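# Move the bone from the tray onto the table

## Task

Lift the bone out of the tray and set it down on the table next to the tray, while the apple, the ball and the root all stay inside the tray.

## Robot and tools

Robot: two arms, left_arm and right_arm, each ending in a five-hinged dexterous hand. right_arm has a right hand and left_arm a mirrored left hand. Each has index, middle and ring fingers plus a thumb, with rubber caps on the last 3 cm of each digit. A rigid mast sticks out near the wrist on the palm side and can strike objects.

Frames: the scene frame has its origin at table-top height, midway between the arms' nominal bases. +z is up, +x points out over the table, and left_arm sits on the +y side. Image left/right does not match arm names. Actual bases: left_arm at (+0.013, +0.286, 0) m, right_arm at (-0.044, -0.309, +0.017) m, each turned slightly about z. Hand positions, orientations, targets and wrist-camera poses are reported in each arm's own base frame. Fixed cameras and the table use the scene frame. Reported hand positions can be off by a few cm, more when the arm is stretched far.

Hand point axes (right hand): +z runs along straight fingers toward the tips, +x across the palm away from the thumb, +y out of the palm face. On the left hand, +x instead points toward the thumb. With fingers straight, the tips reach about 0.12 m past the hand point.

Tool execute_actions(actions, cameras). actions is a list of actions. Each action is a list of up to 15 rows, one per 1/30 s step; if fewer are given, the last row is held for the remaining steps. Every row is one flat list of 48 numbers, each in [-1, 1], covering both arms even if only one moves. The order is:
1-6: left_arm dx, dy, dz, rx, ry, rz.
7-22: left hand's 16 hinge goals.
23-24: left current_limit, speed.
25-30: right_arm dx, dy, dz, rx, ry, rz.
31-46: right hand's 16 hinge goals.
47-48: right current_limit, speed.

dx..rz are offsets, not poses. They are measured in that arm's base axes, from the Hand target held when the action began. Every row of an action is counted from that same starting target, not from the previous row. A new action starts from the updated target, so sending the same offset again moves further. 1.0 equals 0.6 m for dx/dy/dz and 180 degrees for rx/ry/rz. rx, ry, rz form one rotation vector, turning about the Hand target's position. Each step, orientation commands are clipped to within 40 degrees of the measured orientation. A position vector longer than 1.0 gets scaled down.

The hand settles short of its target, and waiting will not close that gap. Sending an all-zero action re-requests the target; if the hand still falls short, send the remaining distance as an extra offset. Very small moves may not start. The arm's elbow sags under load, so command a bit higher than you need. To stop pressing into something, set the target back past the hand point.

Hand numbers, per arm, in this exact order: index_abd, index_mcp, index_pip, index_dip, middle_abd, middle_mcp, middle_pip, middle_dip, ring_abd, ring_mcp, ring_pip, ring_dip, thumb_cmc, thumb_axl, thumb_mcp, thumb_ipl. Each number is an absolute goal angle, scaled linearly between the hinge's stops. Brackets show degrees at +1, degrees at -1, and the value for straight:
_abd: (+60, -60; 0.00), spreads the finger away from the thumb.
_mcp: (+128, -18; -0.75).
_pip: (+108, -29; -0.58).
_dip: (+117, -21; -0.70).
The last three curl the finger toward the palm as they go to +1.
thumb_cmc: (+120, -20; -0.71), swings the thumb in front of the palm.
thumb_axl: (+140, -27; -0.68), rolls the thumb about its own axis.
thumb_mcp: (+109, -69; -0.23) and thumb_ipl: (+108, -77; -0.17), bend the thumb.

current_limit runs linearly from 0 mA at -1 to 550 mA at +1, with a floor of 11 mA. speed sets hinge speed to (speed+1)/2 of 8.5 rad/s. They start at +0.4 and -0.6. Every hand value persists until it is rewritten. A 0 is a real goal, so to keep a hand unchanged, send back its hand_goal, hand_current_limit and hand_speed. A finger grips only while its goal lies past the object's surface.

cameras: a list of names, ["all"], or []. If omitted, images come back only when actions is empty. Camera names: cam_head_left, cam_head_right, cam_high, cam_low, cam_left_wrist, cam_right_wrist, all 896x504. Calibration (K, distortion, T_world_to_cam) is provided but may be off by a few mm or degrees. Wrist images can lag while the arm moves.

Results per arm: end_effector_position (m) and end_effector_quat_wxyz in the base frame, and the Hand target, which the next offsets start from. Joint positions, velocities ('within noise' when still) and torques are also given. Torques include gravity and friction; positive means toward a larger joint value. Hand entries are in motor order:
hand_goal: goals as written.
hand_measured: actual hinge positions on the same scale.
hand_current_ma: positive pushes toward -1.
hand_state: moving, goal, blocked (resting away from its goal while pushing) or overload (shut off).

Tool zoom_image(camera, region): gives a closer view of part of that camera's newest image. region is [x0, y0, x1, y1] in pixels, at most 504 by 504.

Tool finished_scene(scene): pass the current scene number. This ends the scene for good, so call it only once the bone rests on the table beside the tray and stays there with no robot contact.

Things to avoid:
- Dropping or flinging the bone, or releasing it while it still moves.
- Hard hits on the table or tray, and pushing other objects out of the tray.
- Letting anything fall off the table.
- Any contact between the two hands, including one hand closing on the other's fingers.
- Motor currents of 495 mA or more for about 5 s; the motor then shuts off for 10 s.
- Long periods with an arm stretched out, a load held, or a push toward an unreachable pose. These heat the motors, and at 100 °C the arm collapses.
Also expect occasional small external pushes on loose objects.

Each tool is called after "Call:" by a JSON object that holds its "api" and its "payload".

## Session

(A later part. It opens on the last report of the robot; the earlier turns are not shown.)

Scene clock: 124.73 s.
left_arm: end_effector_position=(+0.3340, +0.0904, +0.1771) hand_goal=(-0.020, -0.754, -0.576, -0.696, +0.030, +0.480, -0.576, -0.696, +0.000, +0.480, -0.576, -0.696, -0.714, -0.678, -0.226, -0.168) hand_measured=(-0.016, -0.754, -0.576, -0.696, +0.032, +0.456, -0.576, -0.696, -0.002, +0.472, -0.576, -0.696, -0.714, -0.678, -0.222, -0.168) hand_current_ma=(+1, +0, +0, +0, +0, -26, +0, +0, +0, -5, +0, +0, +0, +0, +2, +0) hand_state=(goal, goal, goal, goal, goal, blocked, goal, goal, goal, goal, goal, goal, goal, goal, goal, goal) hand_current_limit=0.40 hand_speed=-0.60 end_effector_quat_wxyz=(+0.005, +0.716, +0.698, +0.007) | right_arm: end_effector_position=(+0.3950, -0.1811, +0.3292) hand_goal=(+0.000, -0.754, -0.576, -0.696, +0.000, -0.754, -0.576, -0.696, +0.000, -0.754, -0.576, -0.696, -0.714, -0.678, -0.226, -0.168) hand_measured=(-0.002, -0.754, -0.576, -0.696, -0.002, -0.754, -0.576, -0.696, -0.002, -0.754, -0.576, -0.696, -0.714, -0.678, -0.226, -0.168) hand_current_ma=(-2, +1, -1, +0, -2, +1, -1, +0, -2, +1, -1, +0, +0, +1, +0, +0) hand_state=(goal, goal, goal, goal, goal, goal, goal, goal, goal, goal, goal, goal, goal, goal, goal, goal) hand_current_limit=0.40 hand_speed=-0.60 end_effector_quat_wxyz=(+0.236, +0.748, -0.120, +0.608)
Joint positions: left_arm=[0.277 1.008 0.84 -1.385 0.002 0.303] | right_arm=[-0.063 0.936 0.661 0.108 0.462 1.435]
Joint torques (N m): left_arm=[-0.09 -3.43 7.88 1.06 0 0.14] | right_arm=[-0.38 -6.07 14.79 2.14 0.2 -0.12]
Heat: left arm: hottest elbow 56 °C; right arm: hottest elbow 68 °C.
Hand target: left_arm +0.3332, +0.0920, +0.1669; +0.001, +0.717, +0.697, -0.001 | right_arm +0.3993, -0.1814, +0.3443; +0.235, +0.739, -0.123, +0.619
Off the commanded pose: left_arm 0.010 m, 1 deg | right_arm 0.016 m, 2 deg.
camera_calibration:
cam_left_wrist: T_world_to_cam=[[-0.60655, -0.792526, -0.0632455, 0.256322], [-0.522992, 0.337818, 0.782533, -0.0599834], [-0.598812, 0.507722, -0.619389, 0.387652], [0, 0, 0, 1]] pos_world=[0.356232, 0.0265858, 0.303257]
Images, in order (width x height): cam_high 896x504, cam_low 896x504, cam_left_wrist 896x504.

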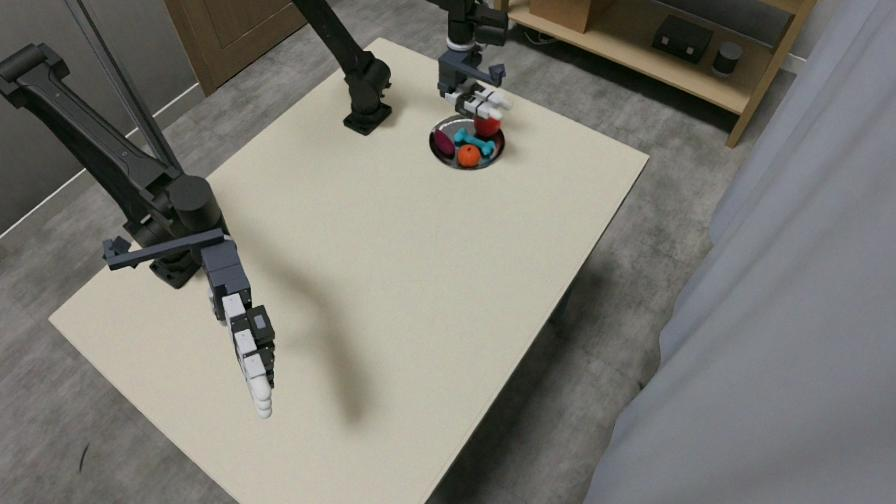

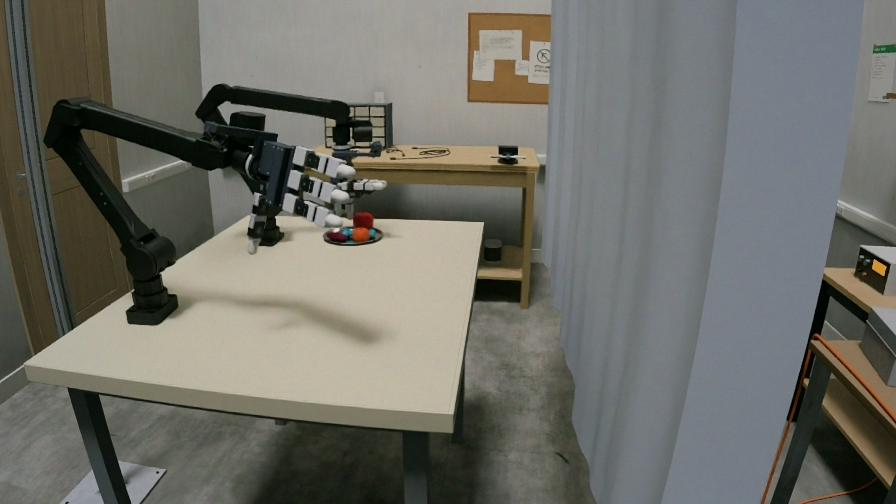

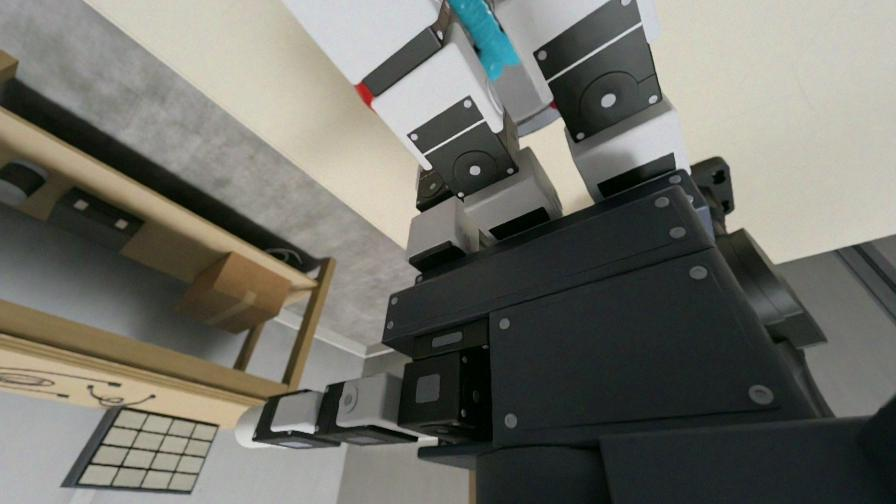

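Call:
{"api": "execute_actions", "payload": {"actions": [[[0,0,-0.045,0,0,0, -0.02,-0.754,-0.576,-0.696, 0.03,0.48,-0.576,-0.696, 0,0.48,-0.576,-0.696, -0.714,-0.678,-0.226,-0.168, 0.4,-0.6, 0,0,0,0,0,0, 0,-0.754,-0.576,-0.696, 0,-0.754,-0.576,-0.696, 0,-0.754,-0.576,-0.696, -0.714,-0.678,-0.226,-0.168, 0.4,-0.6]],[[0,0,-0.028,0,0,0, -0.02,-0.754,-0.576,-0.696, 0.03,0.48,-0.576,-0.696, 0,0.48,-0.576,-0.696, -0.714,-0.678,-0.226,-0.168, 0.4,-0.6, 0,0,0,0,0,0, 0,-0.754,-0.576,-0.696, 0,-0.754,-0.576,-0.696, 0,-0.754,-0.576,-0.696, -0.714,-0.678,-0.226,-0.168, 0.4,-0.6]]], "cameras": ["cam_high","cam_low","cam_head_left"]}}

Call:
{"api": "zoom_image", "payload": {"camera": "cam_head_left", "region": [170, 260, 290, 370]}}

Call:
{"api": "zoom_image", "payload": {"camera": "cam_low", "region": [310, 180, 400, 260]}}

Scene clock: 128.33 s.
left_arm: end_effector_position=(+0.3342, +0.0905, +0.1331) hand_goal=(-0.020, -0.754, -0.576, -0.696, +0.030, +0.480, -0.576, -0.696, +0.000, +0.480, -0.576, -0.696, -0.714, -0.678, -0.226, -0.168) hand_measured=(-0.016, -0.760, -0.580, -0.696, +0.032, +0.458, -0.576, -0.696, -0.002, +0.472, -0.576, -0.696, -0.714, -0.678, -0.222, -0.168) hand_current_ma=(+1, -3, -1, +0, +0, -25, +0, +0, +0, -5, +0, +0, +0, +0, +2, +0) hand_state=(goal, goal, goal, goal, goal, blocked, goal, goal, goal, goal, goal, goal, goal, goal, goal, goal) hand_current_limit=0.40 hand_speed=-0.60 end_effector_quat_wxyz=(+0.004, +0.716, +0.698, +0.006) | right_arm: end_effector_position=(+0.3950, -0.1811, +0.3292) hand_goal=(+0.000, -0.754, -0.576, -0.696, +0.000, -0.754, -0.576, -0.696, +0.000, -0.754, -0.576, -0.696, -0.714, -0.678, -0.226, -0.168) hand_measured=(-0.002, -0.754, -0.576, -0.696, -0.002, -0.754, -0.576, -0.696, -0.002, -0.754, -0.576, -0.696, -0.714, -0.678, -0.226, -0.168) hand_current_ma=(-2, +1, -1, +0, -2, +1, -1, +0, -2, +1, -1, +0, +0, +1, +0, +0) hand_state=(goal, goal, goal, goal, goal, goal, goal, goal, goal, goal, goal, goal, goal, goal, goal, goal) hand_current_limit=0.40 hand_speed=-0.60 end_effector_quat_wxyz=(+0.236, +0.748, -0.120, +0.608)
Joint positions: left_arm=[0.277 1.043 0.744 -1.258 0.002 0.303] | right_arm=[-0.063 0.936 0.661 0.108 0.462 1.435]
Joint torques (N m): left_arm=[0.03 -3.37 7.62 1.2 0.01 0.15] | right_arm=[-0.38 -6.07 14.79 2.13 0.21 -0.13]
Heat: left arm: hottest elbow 55 °C; right arm: hottest elbow 68 °C.
Hand target: left_arm +0.3331, +0.0920, +0.1230; +0.001, +0.717, +0.697, -0.001 | right_arm +0.3993, -0.1814, +0.3443; +0.235, +0.739, -0.123, +0.619
Off the commanded pose: left_arm 0.010 m, 1 deg | right_arm 0.016 m, 2 deg.
Images, in order (width x height): cam_head_left 896x504, cam_high 896x504, cam_low 896x504.

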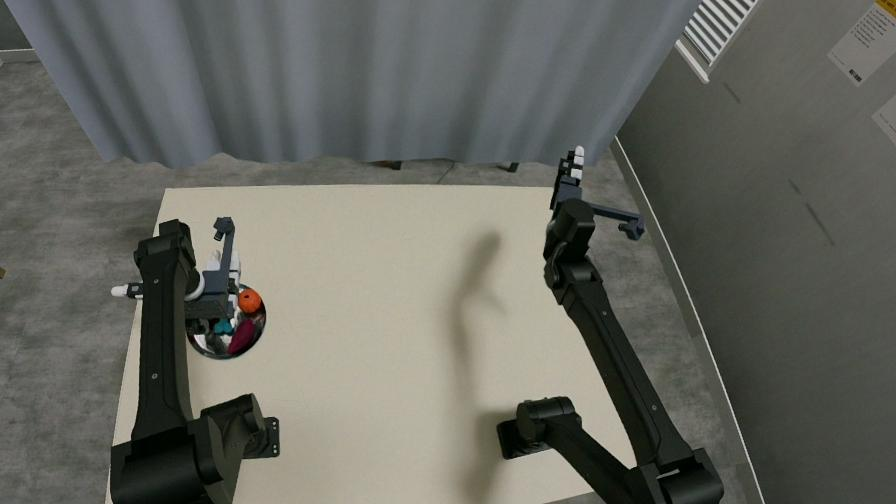

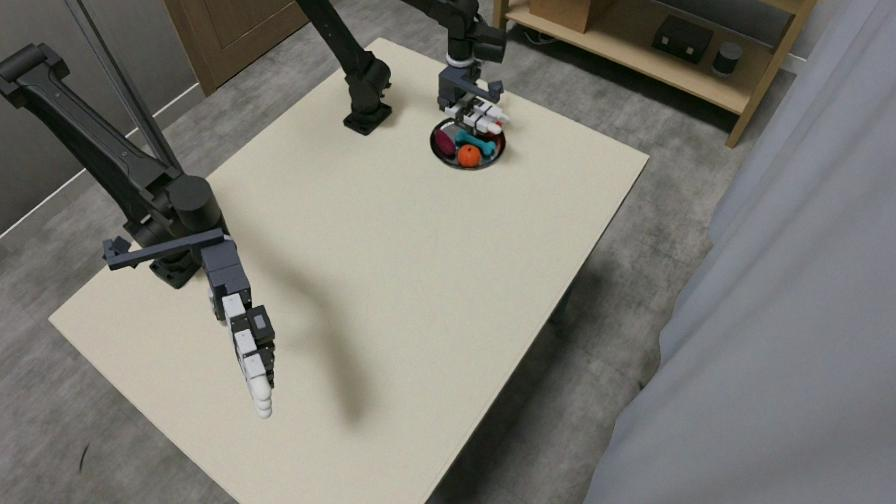

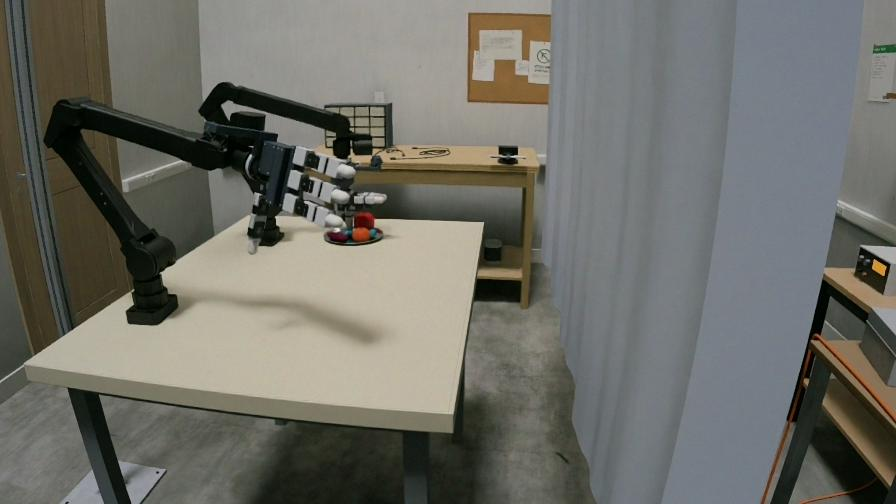

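Scaled by 4.200 from the camera's 896x504 image, which has a finer 1280x720 frame.

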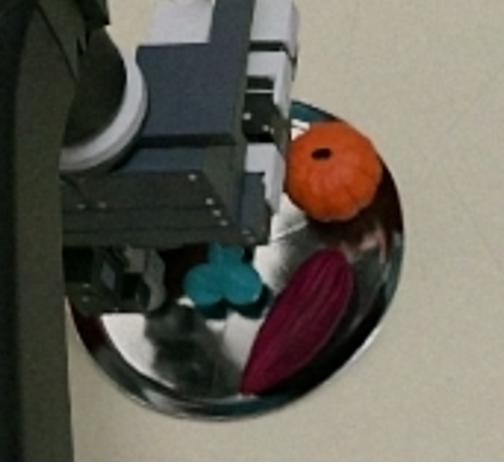

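Scaled by 5.600 from the camera's 896x504 image, which has a finer 1280x720 frame.

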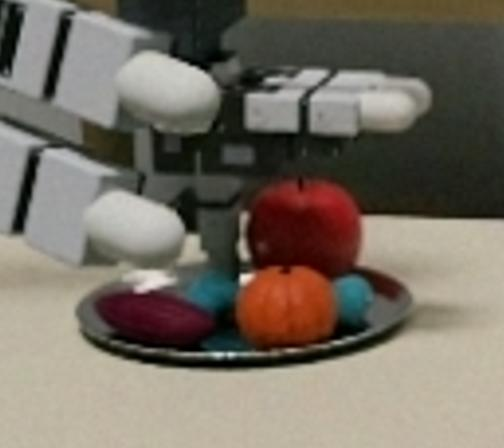

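Call:
{"api": "execute_actions", "payload": {"actions": [[[0,-0.022,0,0,0,0, -0.02,-0.754,-0.576,-0.696, 0.03,0.48,-0.576,-0.696, 0,0.48,-0.576,-0.696, -0.714,-0.678,-0.226,-0.168, 0.4,-0.6, 0,0,0,0,0,0, 0,-0.754,-0.576,-0.696, 0,-0.754,-0.576,-0.696, 0,-0.754,-0.576,-0.696, -0.714,-0.678,-0.226,-0.168, 0.4,-0.6]],[[0,-0.022,0,0,0,0, -0.02,-0.754,-0.576,-0.696, 0.03,0.48,-0.576,-0.696, 0,0.48,-0.576,-0.696, -0.714,-0.678,-0.226,-0.168, 0.4,-0.6, 0,0,0,0,0,0, 0,-0.754,-0.576,-0.696, 0,-0.754,-0.576,-0.696, 0,-0.754,-0.576,-0.696, -0.714,-0.678,-0.226,-0.168, 0.4,-0.6]]], "cameras": ["cam_high","cam_low","cam_head_left"]}}

Call:
{"api": "zoom_image", "payload": {"camera": "cam_head_left", "region": [170, 260, 290, 370]}}

Call:
{"api": "zoom_image", "payload": {"camera": "cam_high", "region": [410, 80, 520, 190]}}

Scene clock: 131.67 s.
left_arm: end_effector_position=(+0.3383, +0.0712, +0.1325) hand_goal=(-0.020, -0.754, -0.576, -0.696, +0.030, +0.480, -0.576, -0.696, +0.000, +0.480, -0.576, -0.696, -0.714, -0.678, -0.226, -0.168) hand_measured=(-0.042, -0.756, -0.580, -0.696, +0.032, +0.458, -0.576, -0.696, -0.002, +0.472, -0.576, -0.696, -0.714, -0.678, -0.222, -0.168) hand_current_ma=(-18, -1, -1, +0, +0, -25, +0, +0, +0, -5, +0, +0, +0, +0, +2, +0) hand_state=(blocked, goal, goal, goal, goal, blocked, goal, goal, goal, goal, goal, goal, goal, goal, goal, goal) hand_current_limit=0.40 hand_speed=-0.60 end_effector_quat_wxyz=(+0.001, +0.716, +0.698, +0.007) | right_arm: end_effector_position=(+0.3950, -0.1811, +0.3292) hand_goal=(+0.000, -0.754, -0.576, -0.696, +0.000, -0.754, -0.576, -0.696, +0.000, -0.754, -0.576, -0.696, -0.714, -0.678, -0.226, -0.168) hand_measured=(-0.002, -0.754, -0.576, -0.696, -0.002, -0.754, -0.576, -0.696, -0.002, -0.754, -0.576, -0.696, -0.714, -0.678, -0.226, -0.168) hand_current_ma=(-2, +1, -1, +0, -2, +1, -1, +0, -2, +1, -1, +0, +0, +1, +0, +0) hand_state=(goal, goal, goal, goal, goal, goal, goal, goal, goal, goal, goal, goal, goal, goal, goal, goal) hand_current_limit=0.40 hand_speed=-0.60 end_effector_quat_wxyz=(+0.236, +0.748, -0.120, +0.608)
Joint positions: left_arm=[0.197 1.043 0.743 -1.258 -0.005 0.223] | right_arm=[-0.063 0.936 0.661 0.108 0.462 1.435]
Joint torques (N m): left_arm=[-1.79 -4.89 6.87 0.92 0.25 -0.1] | right_arm=[-0.38 -6.07 14.79 2.13 0.2 -0.12]
Heat: left arm: hottest elbow 55 °C; right arm: hottest elbow 68 °C.
Hand target: left_arm +0.3332, +0.0656, +0.1232; +0.001, +0.717, +0.697, -0.001 | right_arm +0.3993, -0.1814, +0.3443; +0.235, +0.739, -0.123, +0.619
Off the commanded pose: left_arm 0.012 m, 1 deg | right_arm 0.016 m, 2 deg.
Images, in order (width x height): cam_head_left 896x504, cam_high 896x504, cam_low 896x504.

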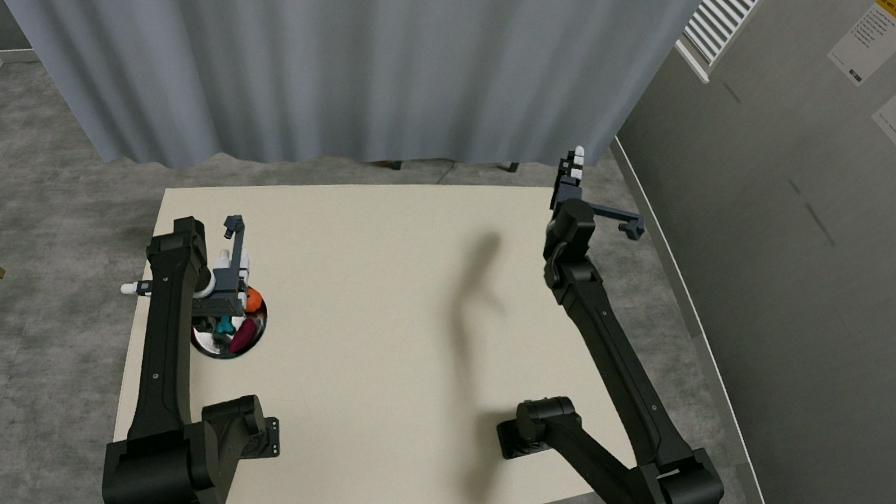

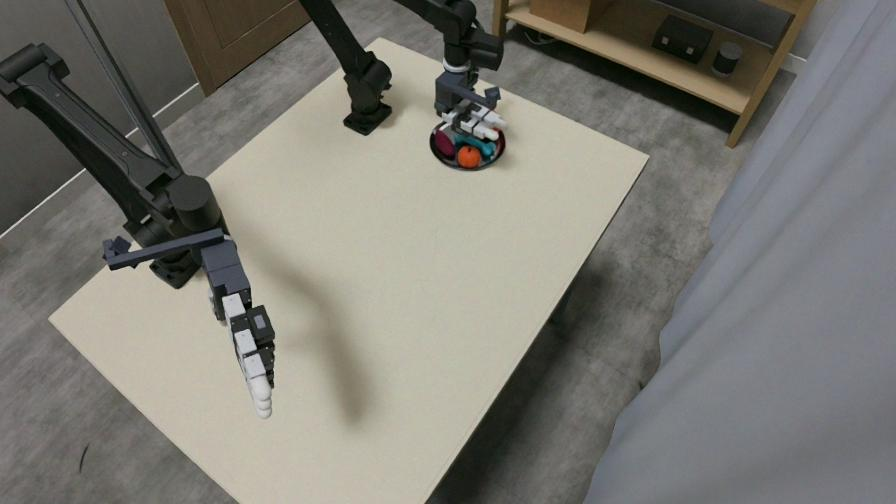

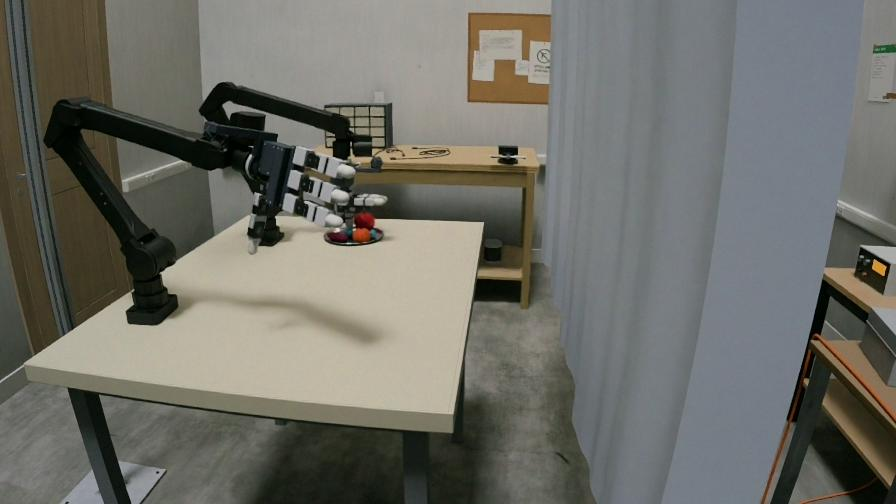

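Scaled by 4.200 from the camera's 896x504 image, which has a finer 1280x720 frame.

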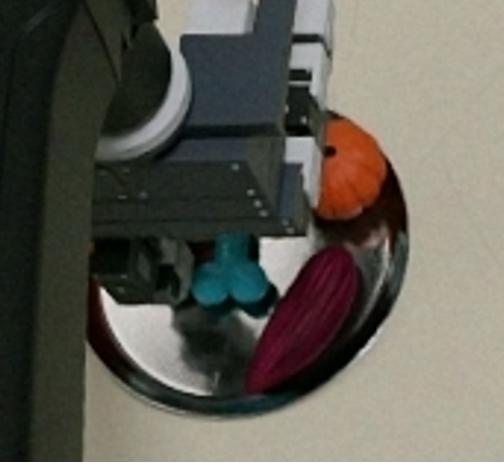

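Scaled by 4.582 from the camera's 896x504 image, which has a finer 1280x720 frame.

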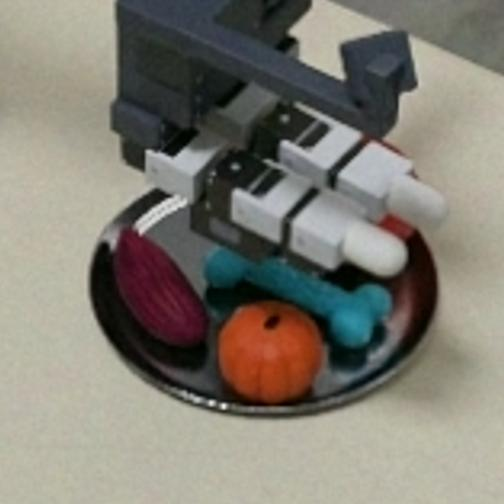

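Call:
{"api": "execute_actions", "payload": {"actions": [[[0.015,0.006,0.006,0,0,0, -0.02,-0.754,-0.576,-0.696, 0.03,0.48,-0.576,-0.696, 0,0.48,-0.576,-0.696, -0.714,-0.678,-0.226,-0.168, 0.4,-0.6, 0,0,0,0,0,0, 0,-0.754,-0.576,-0.696, 0,-0.754,-0.576,-0.696, 0,-0.754,-0.576,-0.696, -0.714,-0.678,-0.226,-0.168, 0.4,-0.6]],[[0.015,0,0,0,0,0, -0.02,-0.754,-0.576,-0.696, 0.03,0.48,-0.576,-0.696, 0,0.48,-0.576,-0.696, -0.714,-0.678,-0.226,-0.168, 0.4,-0.6, 0,0,0,0,0,0, 0,-0.754,-0.576,-0.696, 0,-0.754,-0.576,-0.696, 0,-0.754,-0.576,-0.696, -0.714,-0.678,-0.226,-0.168, 0.4,-0.6]]], "cameras": ["cam_high","cam_low","cam_head_left","cam_left_wrist"]}}

Call:
{"api": "zoom_image", "payload": {"camera": "cam_head_left", "region": [170, 260, 290, 370]}}

Call:
{"api": "zoom_image", "payload": {"camera": "cam_high", "region": [410, 80, 520, 190]}}

Call:
{"api": "zoom_image", "payload": {"camera": "cam_low", "region": [310, 180, 400, 260]}}

Scene clock: 142.03 s.
left_arm: end_effector_position=(+0.3407, +0.0716, +0.1315) hand_goal=(-0.020, -0.754, -0.576, -0.696, +0.030, +0.480, -0.576, -0.696, +0.000, +0.480, -0.576, -0.696, -0.714, -0.678, -0.226, -0.168) hand_measured=(-0.040, -0.766, -0.582, -0.698, +0.032, +0.458, -0.576, -0.696, -0.002, +0.472, -0.576, -0.696, -0.714, -0.678, -0.222, -0.168) hand_current_ma=(-15, -9, -3, +0, +0, -25, +0, +0, +0, -5, +0, +0, +0, +0, +2, +0) hand_state=(blocked, goal, goal, goal, goal, blocked, goal, goal, goal, goal, goal, goal, goal, goal, goal, goal) hand_current_limit=0.40 hand_speed=-0.60 end_effector_quat_wxyz=(+0.000, +0.716, +0.698, +0.005) | right_arm: end_effector_position=(+0.3950, -0.1811, +0.3292) hand_goal=(+0.000, -0.754, -0.576, -0.696, +0.000, -0.754, -0.576, -0.696, +0.000, -0.754, -0.576, -0.696, -0.714, -0.678, -0.226, -0.168) hand_measured=(-0.002, -0.754, -0.576, -0.696, -0.002, -0.754, -0.576, -0.696, -0.002, -0.754, -0.576, -0.696, -0.714, -0.678, -0.226, -0.168) hand_current_ma=(-2, +1, -1, +0, -2, +1, -1, +0, -2, +1, -1, +0, +0, +1, +0, +0) hand_state=(goal, goal, goal, goal, goal, goal, goal, goal, goal, goal, goal, goal, goal, goal, goal, goal) hand_current_limit=0.40 hand_speed=-0.60 end_effector_quat_wxyz=(+0.236, +0.748, -0.120, +0.608)
Joint positions: left_arm=[0.196 1.054 0.748 -1.256 -0.005 0.22] | right_arm=[-0.063 0.936 0.661 0.108 0.462 1.435]
Joint torques (N m): left_arm=[-1.55 -1.85 9.66 1.17 0.27 -0.04] | right_arm=[-0.38 -6.07 14.79 2.13 0.2 -0.12]
Heat: left arm: hottest elbow 54 °C; right arm: hottest elbow 69 °C.
Hand target: left_arm +0.3512, +0.0691, +0.1267; +0.001, +0.717, +0.697, -0.001 | right_arm +0.3993, -0.1814, +0.3443; +0.235, +0.739, -0.123, +0.619
Off the commanded pose: left_arm 0.012 m, 1 deg | right_arm 0.016 m, 2 deg.
camera_calibration:
cam_left_wrist: T_world_to_cam=[[-0.606114, -0.793069, -0.0605507, 0.242077], [-0.516422, 0.334496, 0.788302, -0.0172299], [-0.604924, 0.509071, -0.612302, 0.37415], [0, 0, 0, 1]] pos_world=[0.364161, 0.00727823, 0.257333]
Images, in order (width x height): cam_head_left 896x504, cam_high 896x504, cam_low 896x504, cam_left_wrist 896x504.

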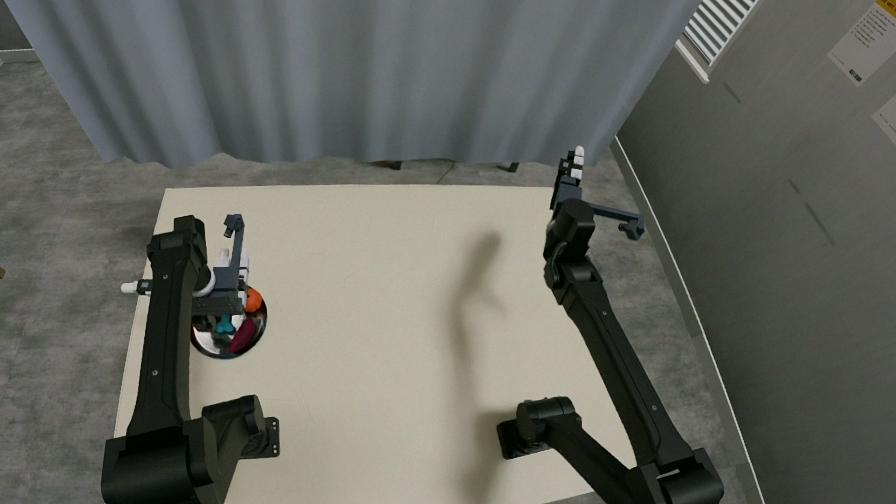

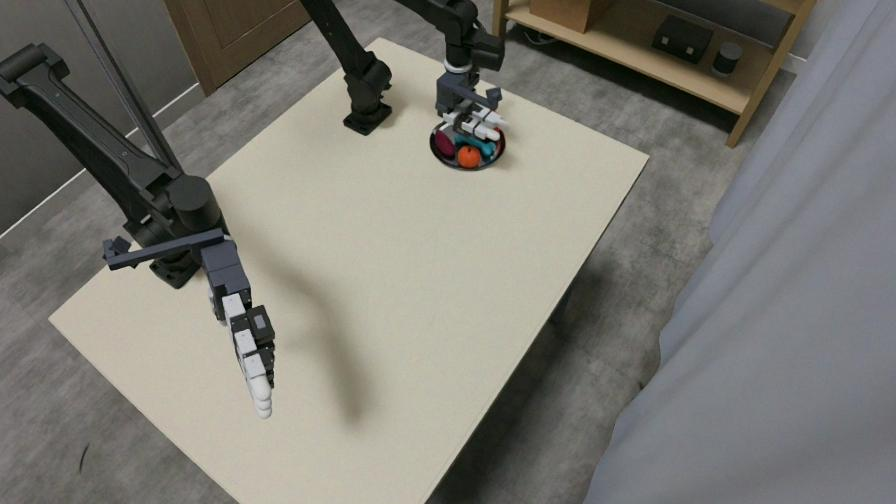

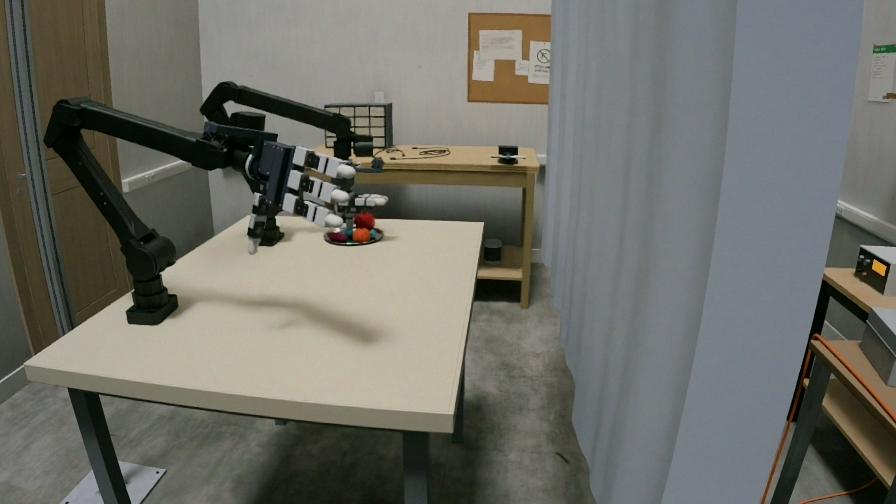

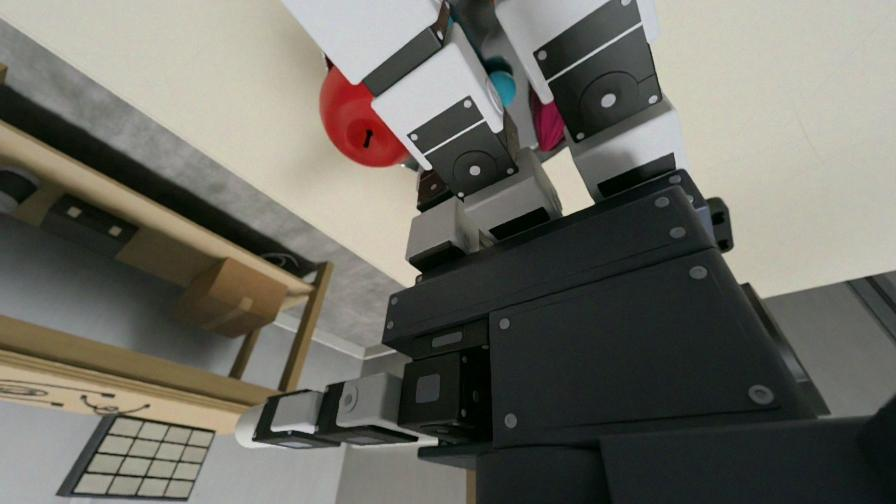

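Scaled by 4.200 from the camera's 896x504 image, which has a finer 1280x720 frame.

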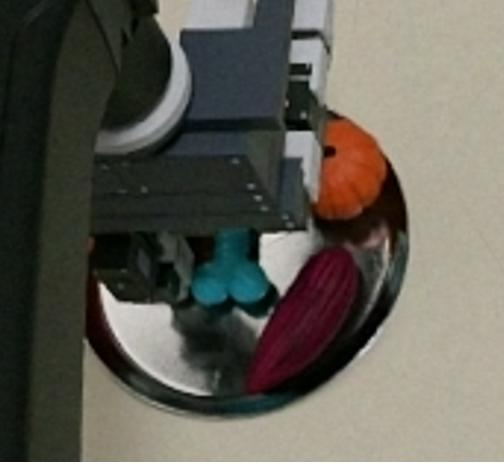

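Scaled by 4.582 from the camera's 896x504 image, which has a finer 1280x720 frame.

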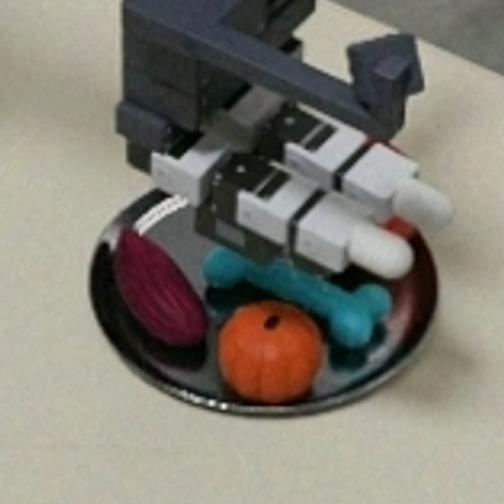

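Scaled by 5.600 from the camera's 896x504 image, which has a finer 1280x720 frame.

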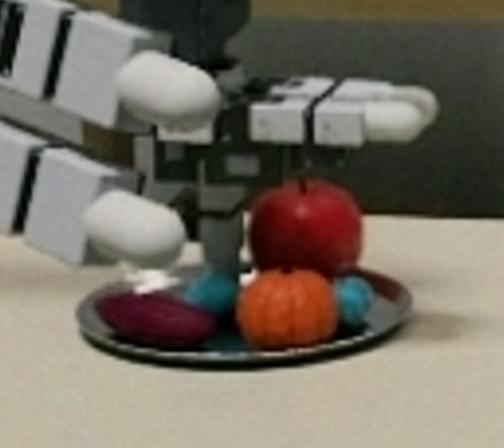

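Call:
{"api": "execute_actions", "payload": {"actions": [[[0.015,0,0.004,0,0,0, -0.02,-0.754,-0.576,-0.696, 0.03,0.48,-0.576,-0.696, 0,0.48,-0.576,-0.696, -0.714,-0.678,-0.226,-0.168, 0.4,-0.6, 0,0,0,0,0,0, 0,-0.754,-0.576,-0.696, 0,-0.754,-0.576,-0.696, 0,-0.754,-0.576,-0.696, -0.714,-0.678,-0.226,-0.168, 0.4,-0.6]]]}}

Scene clock: 144.17 s.
left_arm: end_effector_position=(+0.3472, +0.0718, +0.1309) hand_goal=(-0.020, -0.754, -0.576, -0.696, +0.030, +0.480, -0.576, -0.696, +0.000, +0.480, -0.576, -0.696, -0.714, -0.678, -0.226, -0.168) hand_measured=(-0.040, -0.784, -0.594, -0.704, +0.032, +0.458, -0.576, -0.696, -0.002, +0.472, -0.576, -0.696, -0.714, -0.678, -0.222, -0.168) hand_current_ma=(-15, -39, -16, -4, +0, -25, +0, +0, +0, -5, +0, +0, +0, +0, +2, +0) hand_state=(blocked, blocked, goal, goal, goal, blocked, goal, goal, goal, goal, goal, goal, goal, goal, goal, goal) hand_current_limit=0.40 hand_speed=-0.60 end_effector_quat_wxyz=(-0.002, +0.715, +0.699, +0.002) | right_arm: end_effector_position=(+0.3950, -0.1811, +0.3292) hand_goal=(+0.000, -0.754, -0.576, -0.696, +0.000, -0.754, -0.576, -0.696, +0.000, -0.754, -0.576, -0.696, -0.714, -0.678, -0.226, -0.168) hand_measured=(-0.002, -0.754, -0.576, -0.696, -0.002, -0.754, -0.576, -0.696, -0.002, -0.754, -0.576, -0.696, -0.714, -0.678, -0.226, -0.168) hand_current_ma=(-2, +1, -1, +0, -2, +1, -1, +0, -2, +1, -1, +0, +0, +1, +0, +0) hand_state=(goal, goal, goal, goal, goal, goal, goal, goal, goal, goal, goal, goal, goal, goal, goal, goal) hand_current_limit=0.40 hand_speed=-0.60 end_effector_quat_wxyz=(+0.236, +0.748, -0.120, +0.608)
Joint positions: left_arm=[0.19 1.08 0.766 -1.256 -0.006 0.212] | right_arm=[-0.063 0.936 0.661 0.108 0.462 1.435]
Joint torques (N m): left_arm=[-1.61 -2.37 10.07 1.16 0.3 -0.01] | right_arm=[-0.38 -6.01 14.78 2.14 0.21 -0.13]
Heat: left arm: hottest elbow 54 °C; right arm: hottest elbow 69 °C.
Hand target: left_arm +0.3602, +0.0692, +0.1292; +0.001, +0.717, +0.697, -0.001 | right_arm +0.3993, -0.1814, +0.3443; +0.235, +0.739, -0.123, +0.619
Off the commanded pose: left_arm 0.013 m, 1 deg | right_arm 0.016 m, 2 deg.

Call:
{"api": "execute_actions", "payload": {"actions": [[[0,0,0.004,0,0,0, -0.02,-0.66,-0.56,-0.69, 0.03,0.48,-0.576,-0.696, 0,0.48,-0.576,-0.696, -0.714,-0.678,-0.226,-0.168, 0.4,-0.8, 0,0,0,0,0,0, 0,-0.754,-0.576,-0.696, 0,-0.754,-0.576,-0.696, 0,-0.754,-0.576,-0.696, -0.714,-0.678,-0.226,-0.168, 0.4,-0.6]]], "cameras": ["cam_high","cam_low","cam_left_wrist"]}}

Call:
{"api": "zoom_image", "payload": {"camera": "cam_high", "region": [410, 80, 520, 190]}}

Call:
{"api": "zoom_image", "payload": {"camera": "cam_low", "region": [310, 180, 400, 260]}}

Scene clock: 147.57 s.
left_arm: end_effector_position=(+0.3474, +0.0722, +0.1313) hand_goal=(-0.020, -0.660, -0.560, -0.690, +0.030, +0.480, -0.576, -0.696, +0.000, +0.480, -0.576, -0.696, -0.714, -0.678, -0.226, -0.168) hand_measured=(-0.040, -0.712, -0.594, -0.704, +0.032, +0.458, -0.576, -0.696, -0.002, +0.472, -0.576, -0.696, -0.714, -0.678, -0.222, -0.168) hand_current_ma=(-15, -93, -44, -12, +0, -25, +0, +0, +0, -5, +0, +0, +0, +0, +2, +0) hand_state=(goal, blocked, blocked, goal, goal, blocked, goal, goal, goal, goal, goal, goal, goal, goal, goal, goal) hand_current_limit=0.40 hand_speed=-0.80 end_effector_quat_wxyz=(-0.003, +0.714, +0.700, +0.003) | right_arm: end_effector_position=(+0.3950, -0.1811, +0.3292) hand_goal=(+0.000, -0.754, -0.576, -0.696, +0.000, -0.754, -0.576, -0.696, +0.000, -0.754, -0.576, -0.696, -0.714, -0.678, -0.226, -0.168) hand_measured=(-0.002, -0.754, -0.576, -0.696, -0.002, -0.754, -0.576, -0.696, -0.002, -0.754, -0.576, -0.696, -0.714, -0.678, -0.226, -0.168) hand_current_ma=(-2, +1, -1, +0, -2, +1, -1, +0, -2, +1, -1, +0, +0, +1, +0, +0) hand_state=(goal, goal, goal, goal, goal, goal, goal, goal, goal, goal, goal, goal, goal, goal, goal, goal) hand_current_limit=0.40 hand_speed=-0.60 end_effector_quat_wxyz=(+0.236, +0.748, -0.120, +0.608)
Joint positions: left_arm=[0.19 1.08 0.766 -1.256 -0.007 0.21] | right_arm=[-0.063 0.936 0.661 0.108 0.462 1.435]
Joint torques (N m): left_arm=[-1.67 -2.49 10.35 0.9 0.34 0.01] | right_arm=[-0.38 -6.07 14.79 2.13 0.21 -0.13]
Heat: left arm: hottest elbow 54 °C; right arm: hottest elbow 70 °C.
Hand target: left_arm +0.3602, +0.0692, +0.1315; +0.001, +0.717, +0.697, -0.001 | right_arm +0.3993, -0.1814, +0.3443; +0.235, +0.739, -0.123, +0.619
Off the commanded pose: left_arm 0.013 m, 1 deg | right_arm 0.016 m, 2 deg.
camera_calibration:
cam_left_wrist: T_world_to_cam=[[-0.602905, -0.795816, -0.056407, 0.245176], [-0.511752, 0.331521, 0.792593, -0.0157793], [-0.612058, 0.506725, -0.607137, 0.379612], [0, 0, 0, 1]] pos_world=[0.372088, 0.00798775, 0.256812]
Images, in order (width x height): cam_high 896x504, cam_low 896x504, cam_left_wrist 896x504.

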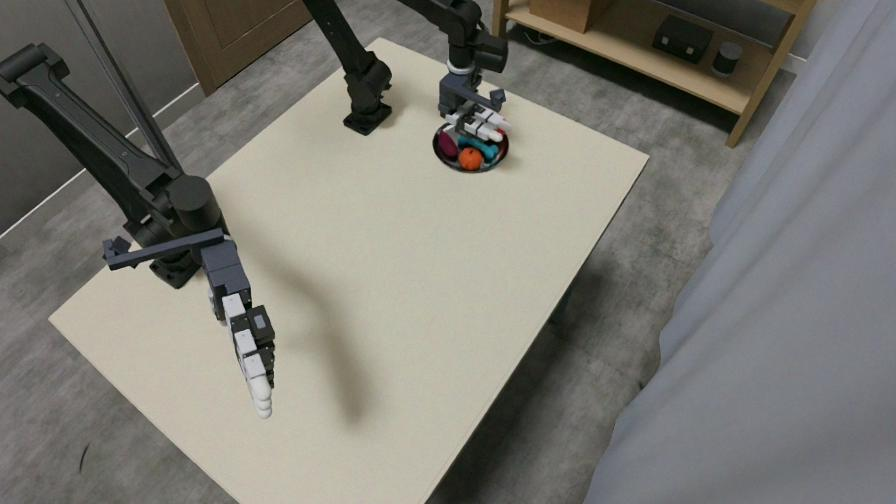

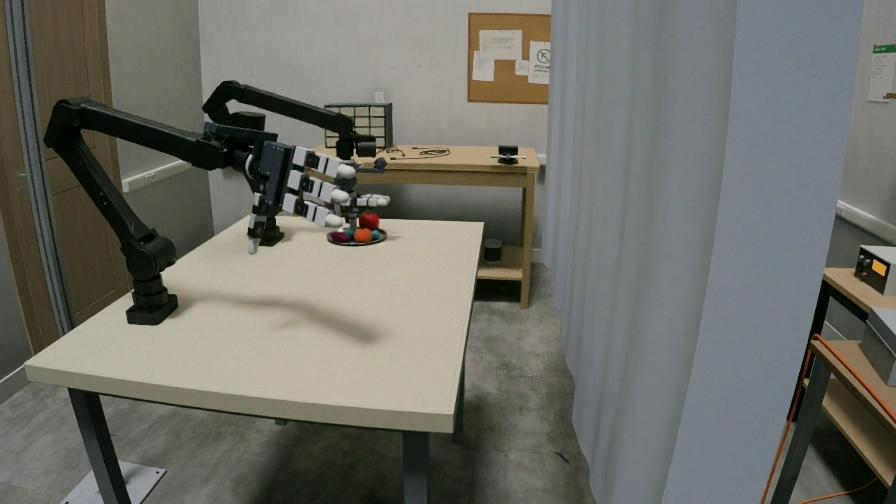

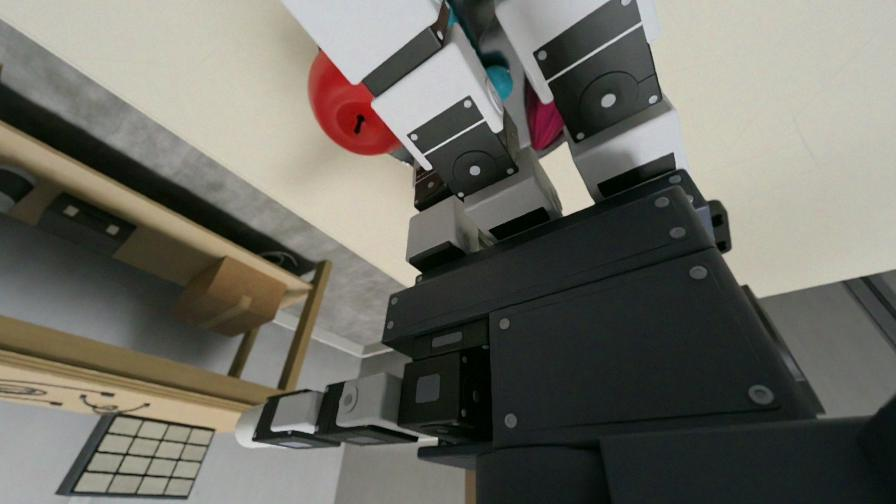

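Scaled by 4.582 from the camera's 896x504 image, which has a finer 1280x720 frame.

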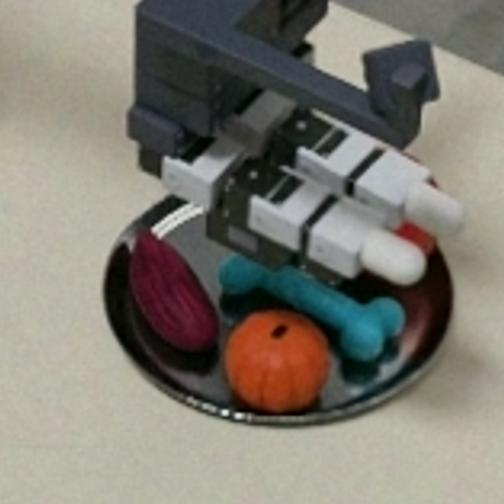

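Scaled by 5.600 from the camera's 896x504 image, which has a finer 1280x720 frame.

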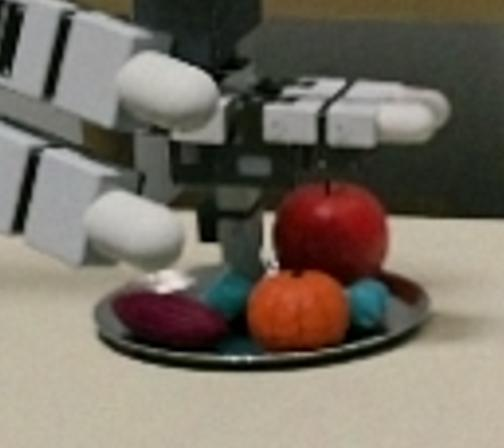

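Call:
{"api": "execute_actions", "payload": {"actions": [[[-0.042,0,0.02,0,0,0, -0.02,-0.754,-0.576,-0.696, 0.03,0.48,-0.576,-0.696, 0,0.48,-0.576,-0.696, -0.714,-0.678,-0.226,-0.168, 0.4,-0.6, 0,0,0,0,0,0, 0,-0.754,-0.576,-0.696, 0,-0.754,-0.576,-0.696, 0,-0.754,-0.576,-0.696, -0.714,-0.678,-0.226,-0.168, 0.4,-0.6]],[[-0.005,0.07,0,0,0,0, -0.02,-0.754,-0.576,-0.696, 0.03,0.48,-0.576,-0.696, 0,0.48,-0.576,-0.696, -0.714,-0.678,-0.226,-0.168, 0.4,-0.6, 0,0,0,0,0,0, 0,-0.754,-0.576,-0.696, 0,-0.754,-0.576,-0.696, 0,-0.754,-0.576,-0.696, -0.714,-0.678,-0.226,-0.168, 0.4,-0.6]],[[0.03,-0.004,0,0,0,0, -0.02,-0.754,-0.576,-0.696, 0.03,0.48,-0.576,-0.696, 0,0.48,-0.576,-0.696, -0.714,-0.678,-0.226,-0.168, 0.4,-0.6, 0,0,0,0,0,0, 0,-0.754,-0.576,-0.696, 0,-0.754,-0.576,-0.696, 0,-0.754,-0.576,-0.696, -0.714,-0.678,-0.226,-0.168, 0.4,-0.6]]], "cameras": ["cam_high","cam_low","cam_left_wrist"]}}

Call:
{"api": "zoom_image", "payload": {"camera": "cam_high", "region": [410, 80, 520, 190]}}

Call:
{"api": "zoom_image", "payload": {"camera": "cam_low", "region": [310, 180, 400, 260]}}

Scene clock: 157.97 s.
left_arm: end_effector_position=(+0.3306, +0.1055, +0.1298) hand_goal=(-0.020, -0.754, -0.576, -0.696, +0.030, +0.480, -0.576, -0.696, +0.000, +0.480, -0.576, -0.696, -0.714, -0.678, -0.226, -0.168) hand_measured=(-0.022, -0.754, -0.578, -0.698, +0.032, +0.458, -0.576, -0.696, -0.002, +0.472, -0.576, -0.696, -0.714, -0.678, -0.222, -0.168) hand_current_ma=(-1, +0, -1, +0, +0, -25, +0, +0, +0, -6, +0, +0, +0, +0, +2, +0) hand_state=(goal, goal, goal, goal, goal, blocked, goal, goal, goal, goal, goal, goal, goal, goal, goal, goal) hand_current_limit=0.40 hand_speed=-0.60 end_effector_quat_wxyz=(-0.007, +0.715, +0.699, -0.015) | right_arm: end_effector_position=(+0.3950, -0.1811, +0.3292) hand_goal=(+0.000, -0.754, -0.576, -0.696, +0.000, -0.754, -0.576, -0.696, +0.000, -0.754, -0.576, -0.696, -0.714, -0.678, -0.226, -0.168) hand_measured=(-0.002, -0.754, -0.576, -0.696, -0.002, -0.754, -0.576, -0.696, -0.002, -0.754, -0.576, -0.696, -0.714, -0.678, -0.226, -0.168) hand_current_ma=(-2, +1, -1, +0, -2, +1, -1, +0, -2, +1, -1, +0, +0, +1, +0, +0) hand_state=(goal, goal, goal, goal, goal, goal, goal, goal, goal, goal, goal, goal, goal, goal, goal, goal) hand_current_limit=0.40 hand_speed=-0.60 end_effector_quat_wxyz=(+0.236, +0.748, -0.120, +0.608)
Joint positions: left_arm=[0.335 1.082 0.772 -1.295 0 0.358] | right_arm=[-0.063 0.936 0.661 0.108 0.462 1.435]
Joint torques (N m): left_arm=[-1.44 -3.6 11.66 0.85 0.11 -0.01] | right_arm=[-0.38 -6.07 14.78 2.14 0.2 -0.13]
Heat: left arm: hottest elbow 56 °C; right arm: hottest elbow 70 °C.
Hand target: left_arm +0.3500, +0.1087, +0.1434; +0.001, +0.717, +0.697, -0.001 | right_arm +0.3993, -0.1814, +0.3443; +0.235, +0.739, -0.123, +0.619
Off the commanded pose: left_arm 0.024 m, 2 deg | right_arm 0.016 m, 2 deg.
camera_calibration:
cam_left_wrist: T_world_to_cam=[[-0.607169, -0.79426, -0.0222701, 0.258277], [-0.48469, 0.348019, 0.80247, -0.0461627], [-0.62962, 0.498029, -0.596277, 0.356949], [0, 0, 0, 1]] pos_world=[0.359185, 0.0434342, 0.255636]
Images, in order (width x height): cam_high 896x504, cam_low 896x504, cam_left_wrist 896x504.

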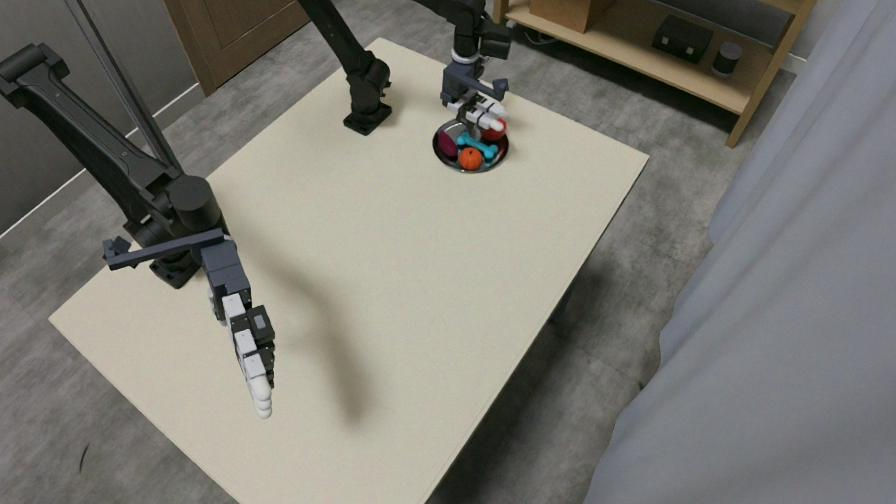

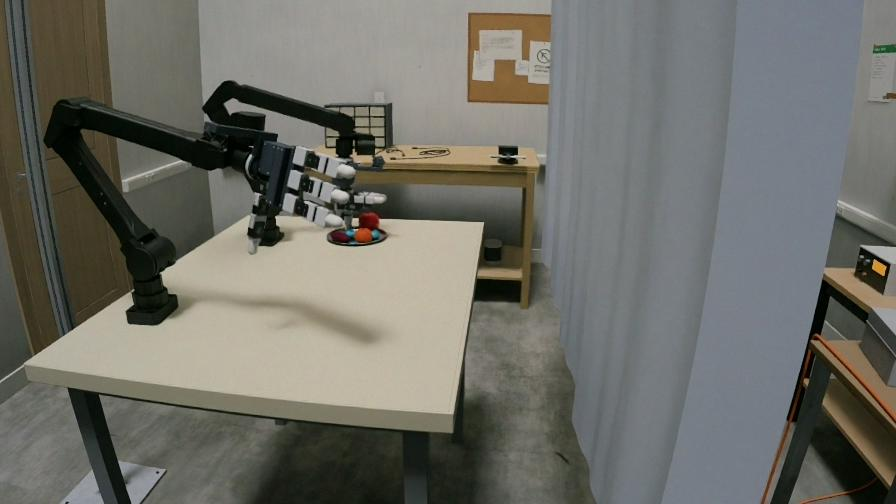

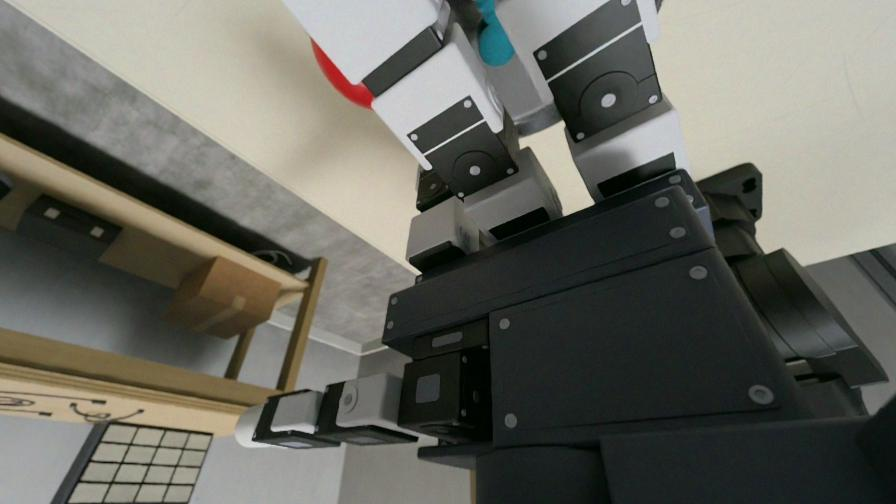

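Scaled by 4.582 from the camera's 896x504 image, which has a finer 1280x720 frame.

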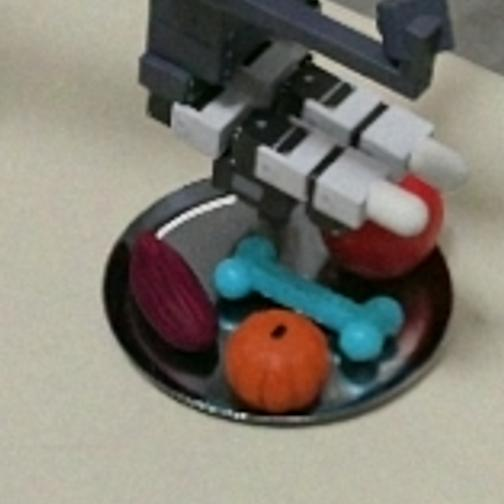

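Scaled by 5.600 from the camera's 896x504 image, which has a finer 1280x720 frame.

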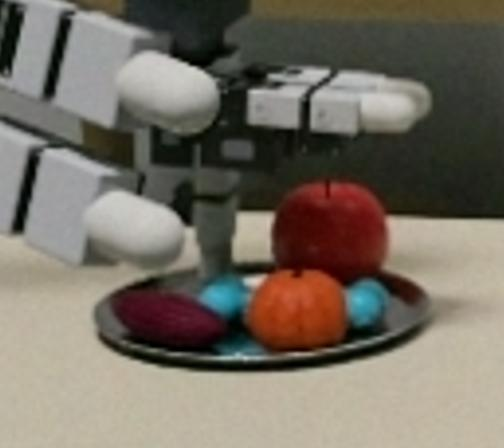

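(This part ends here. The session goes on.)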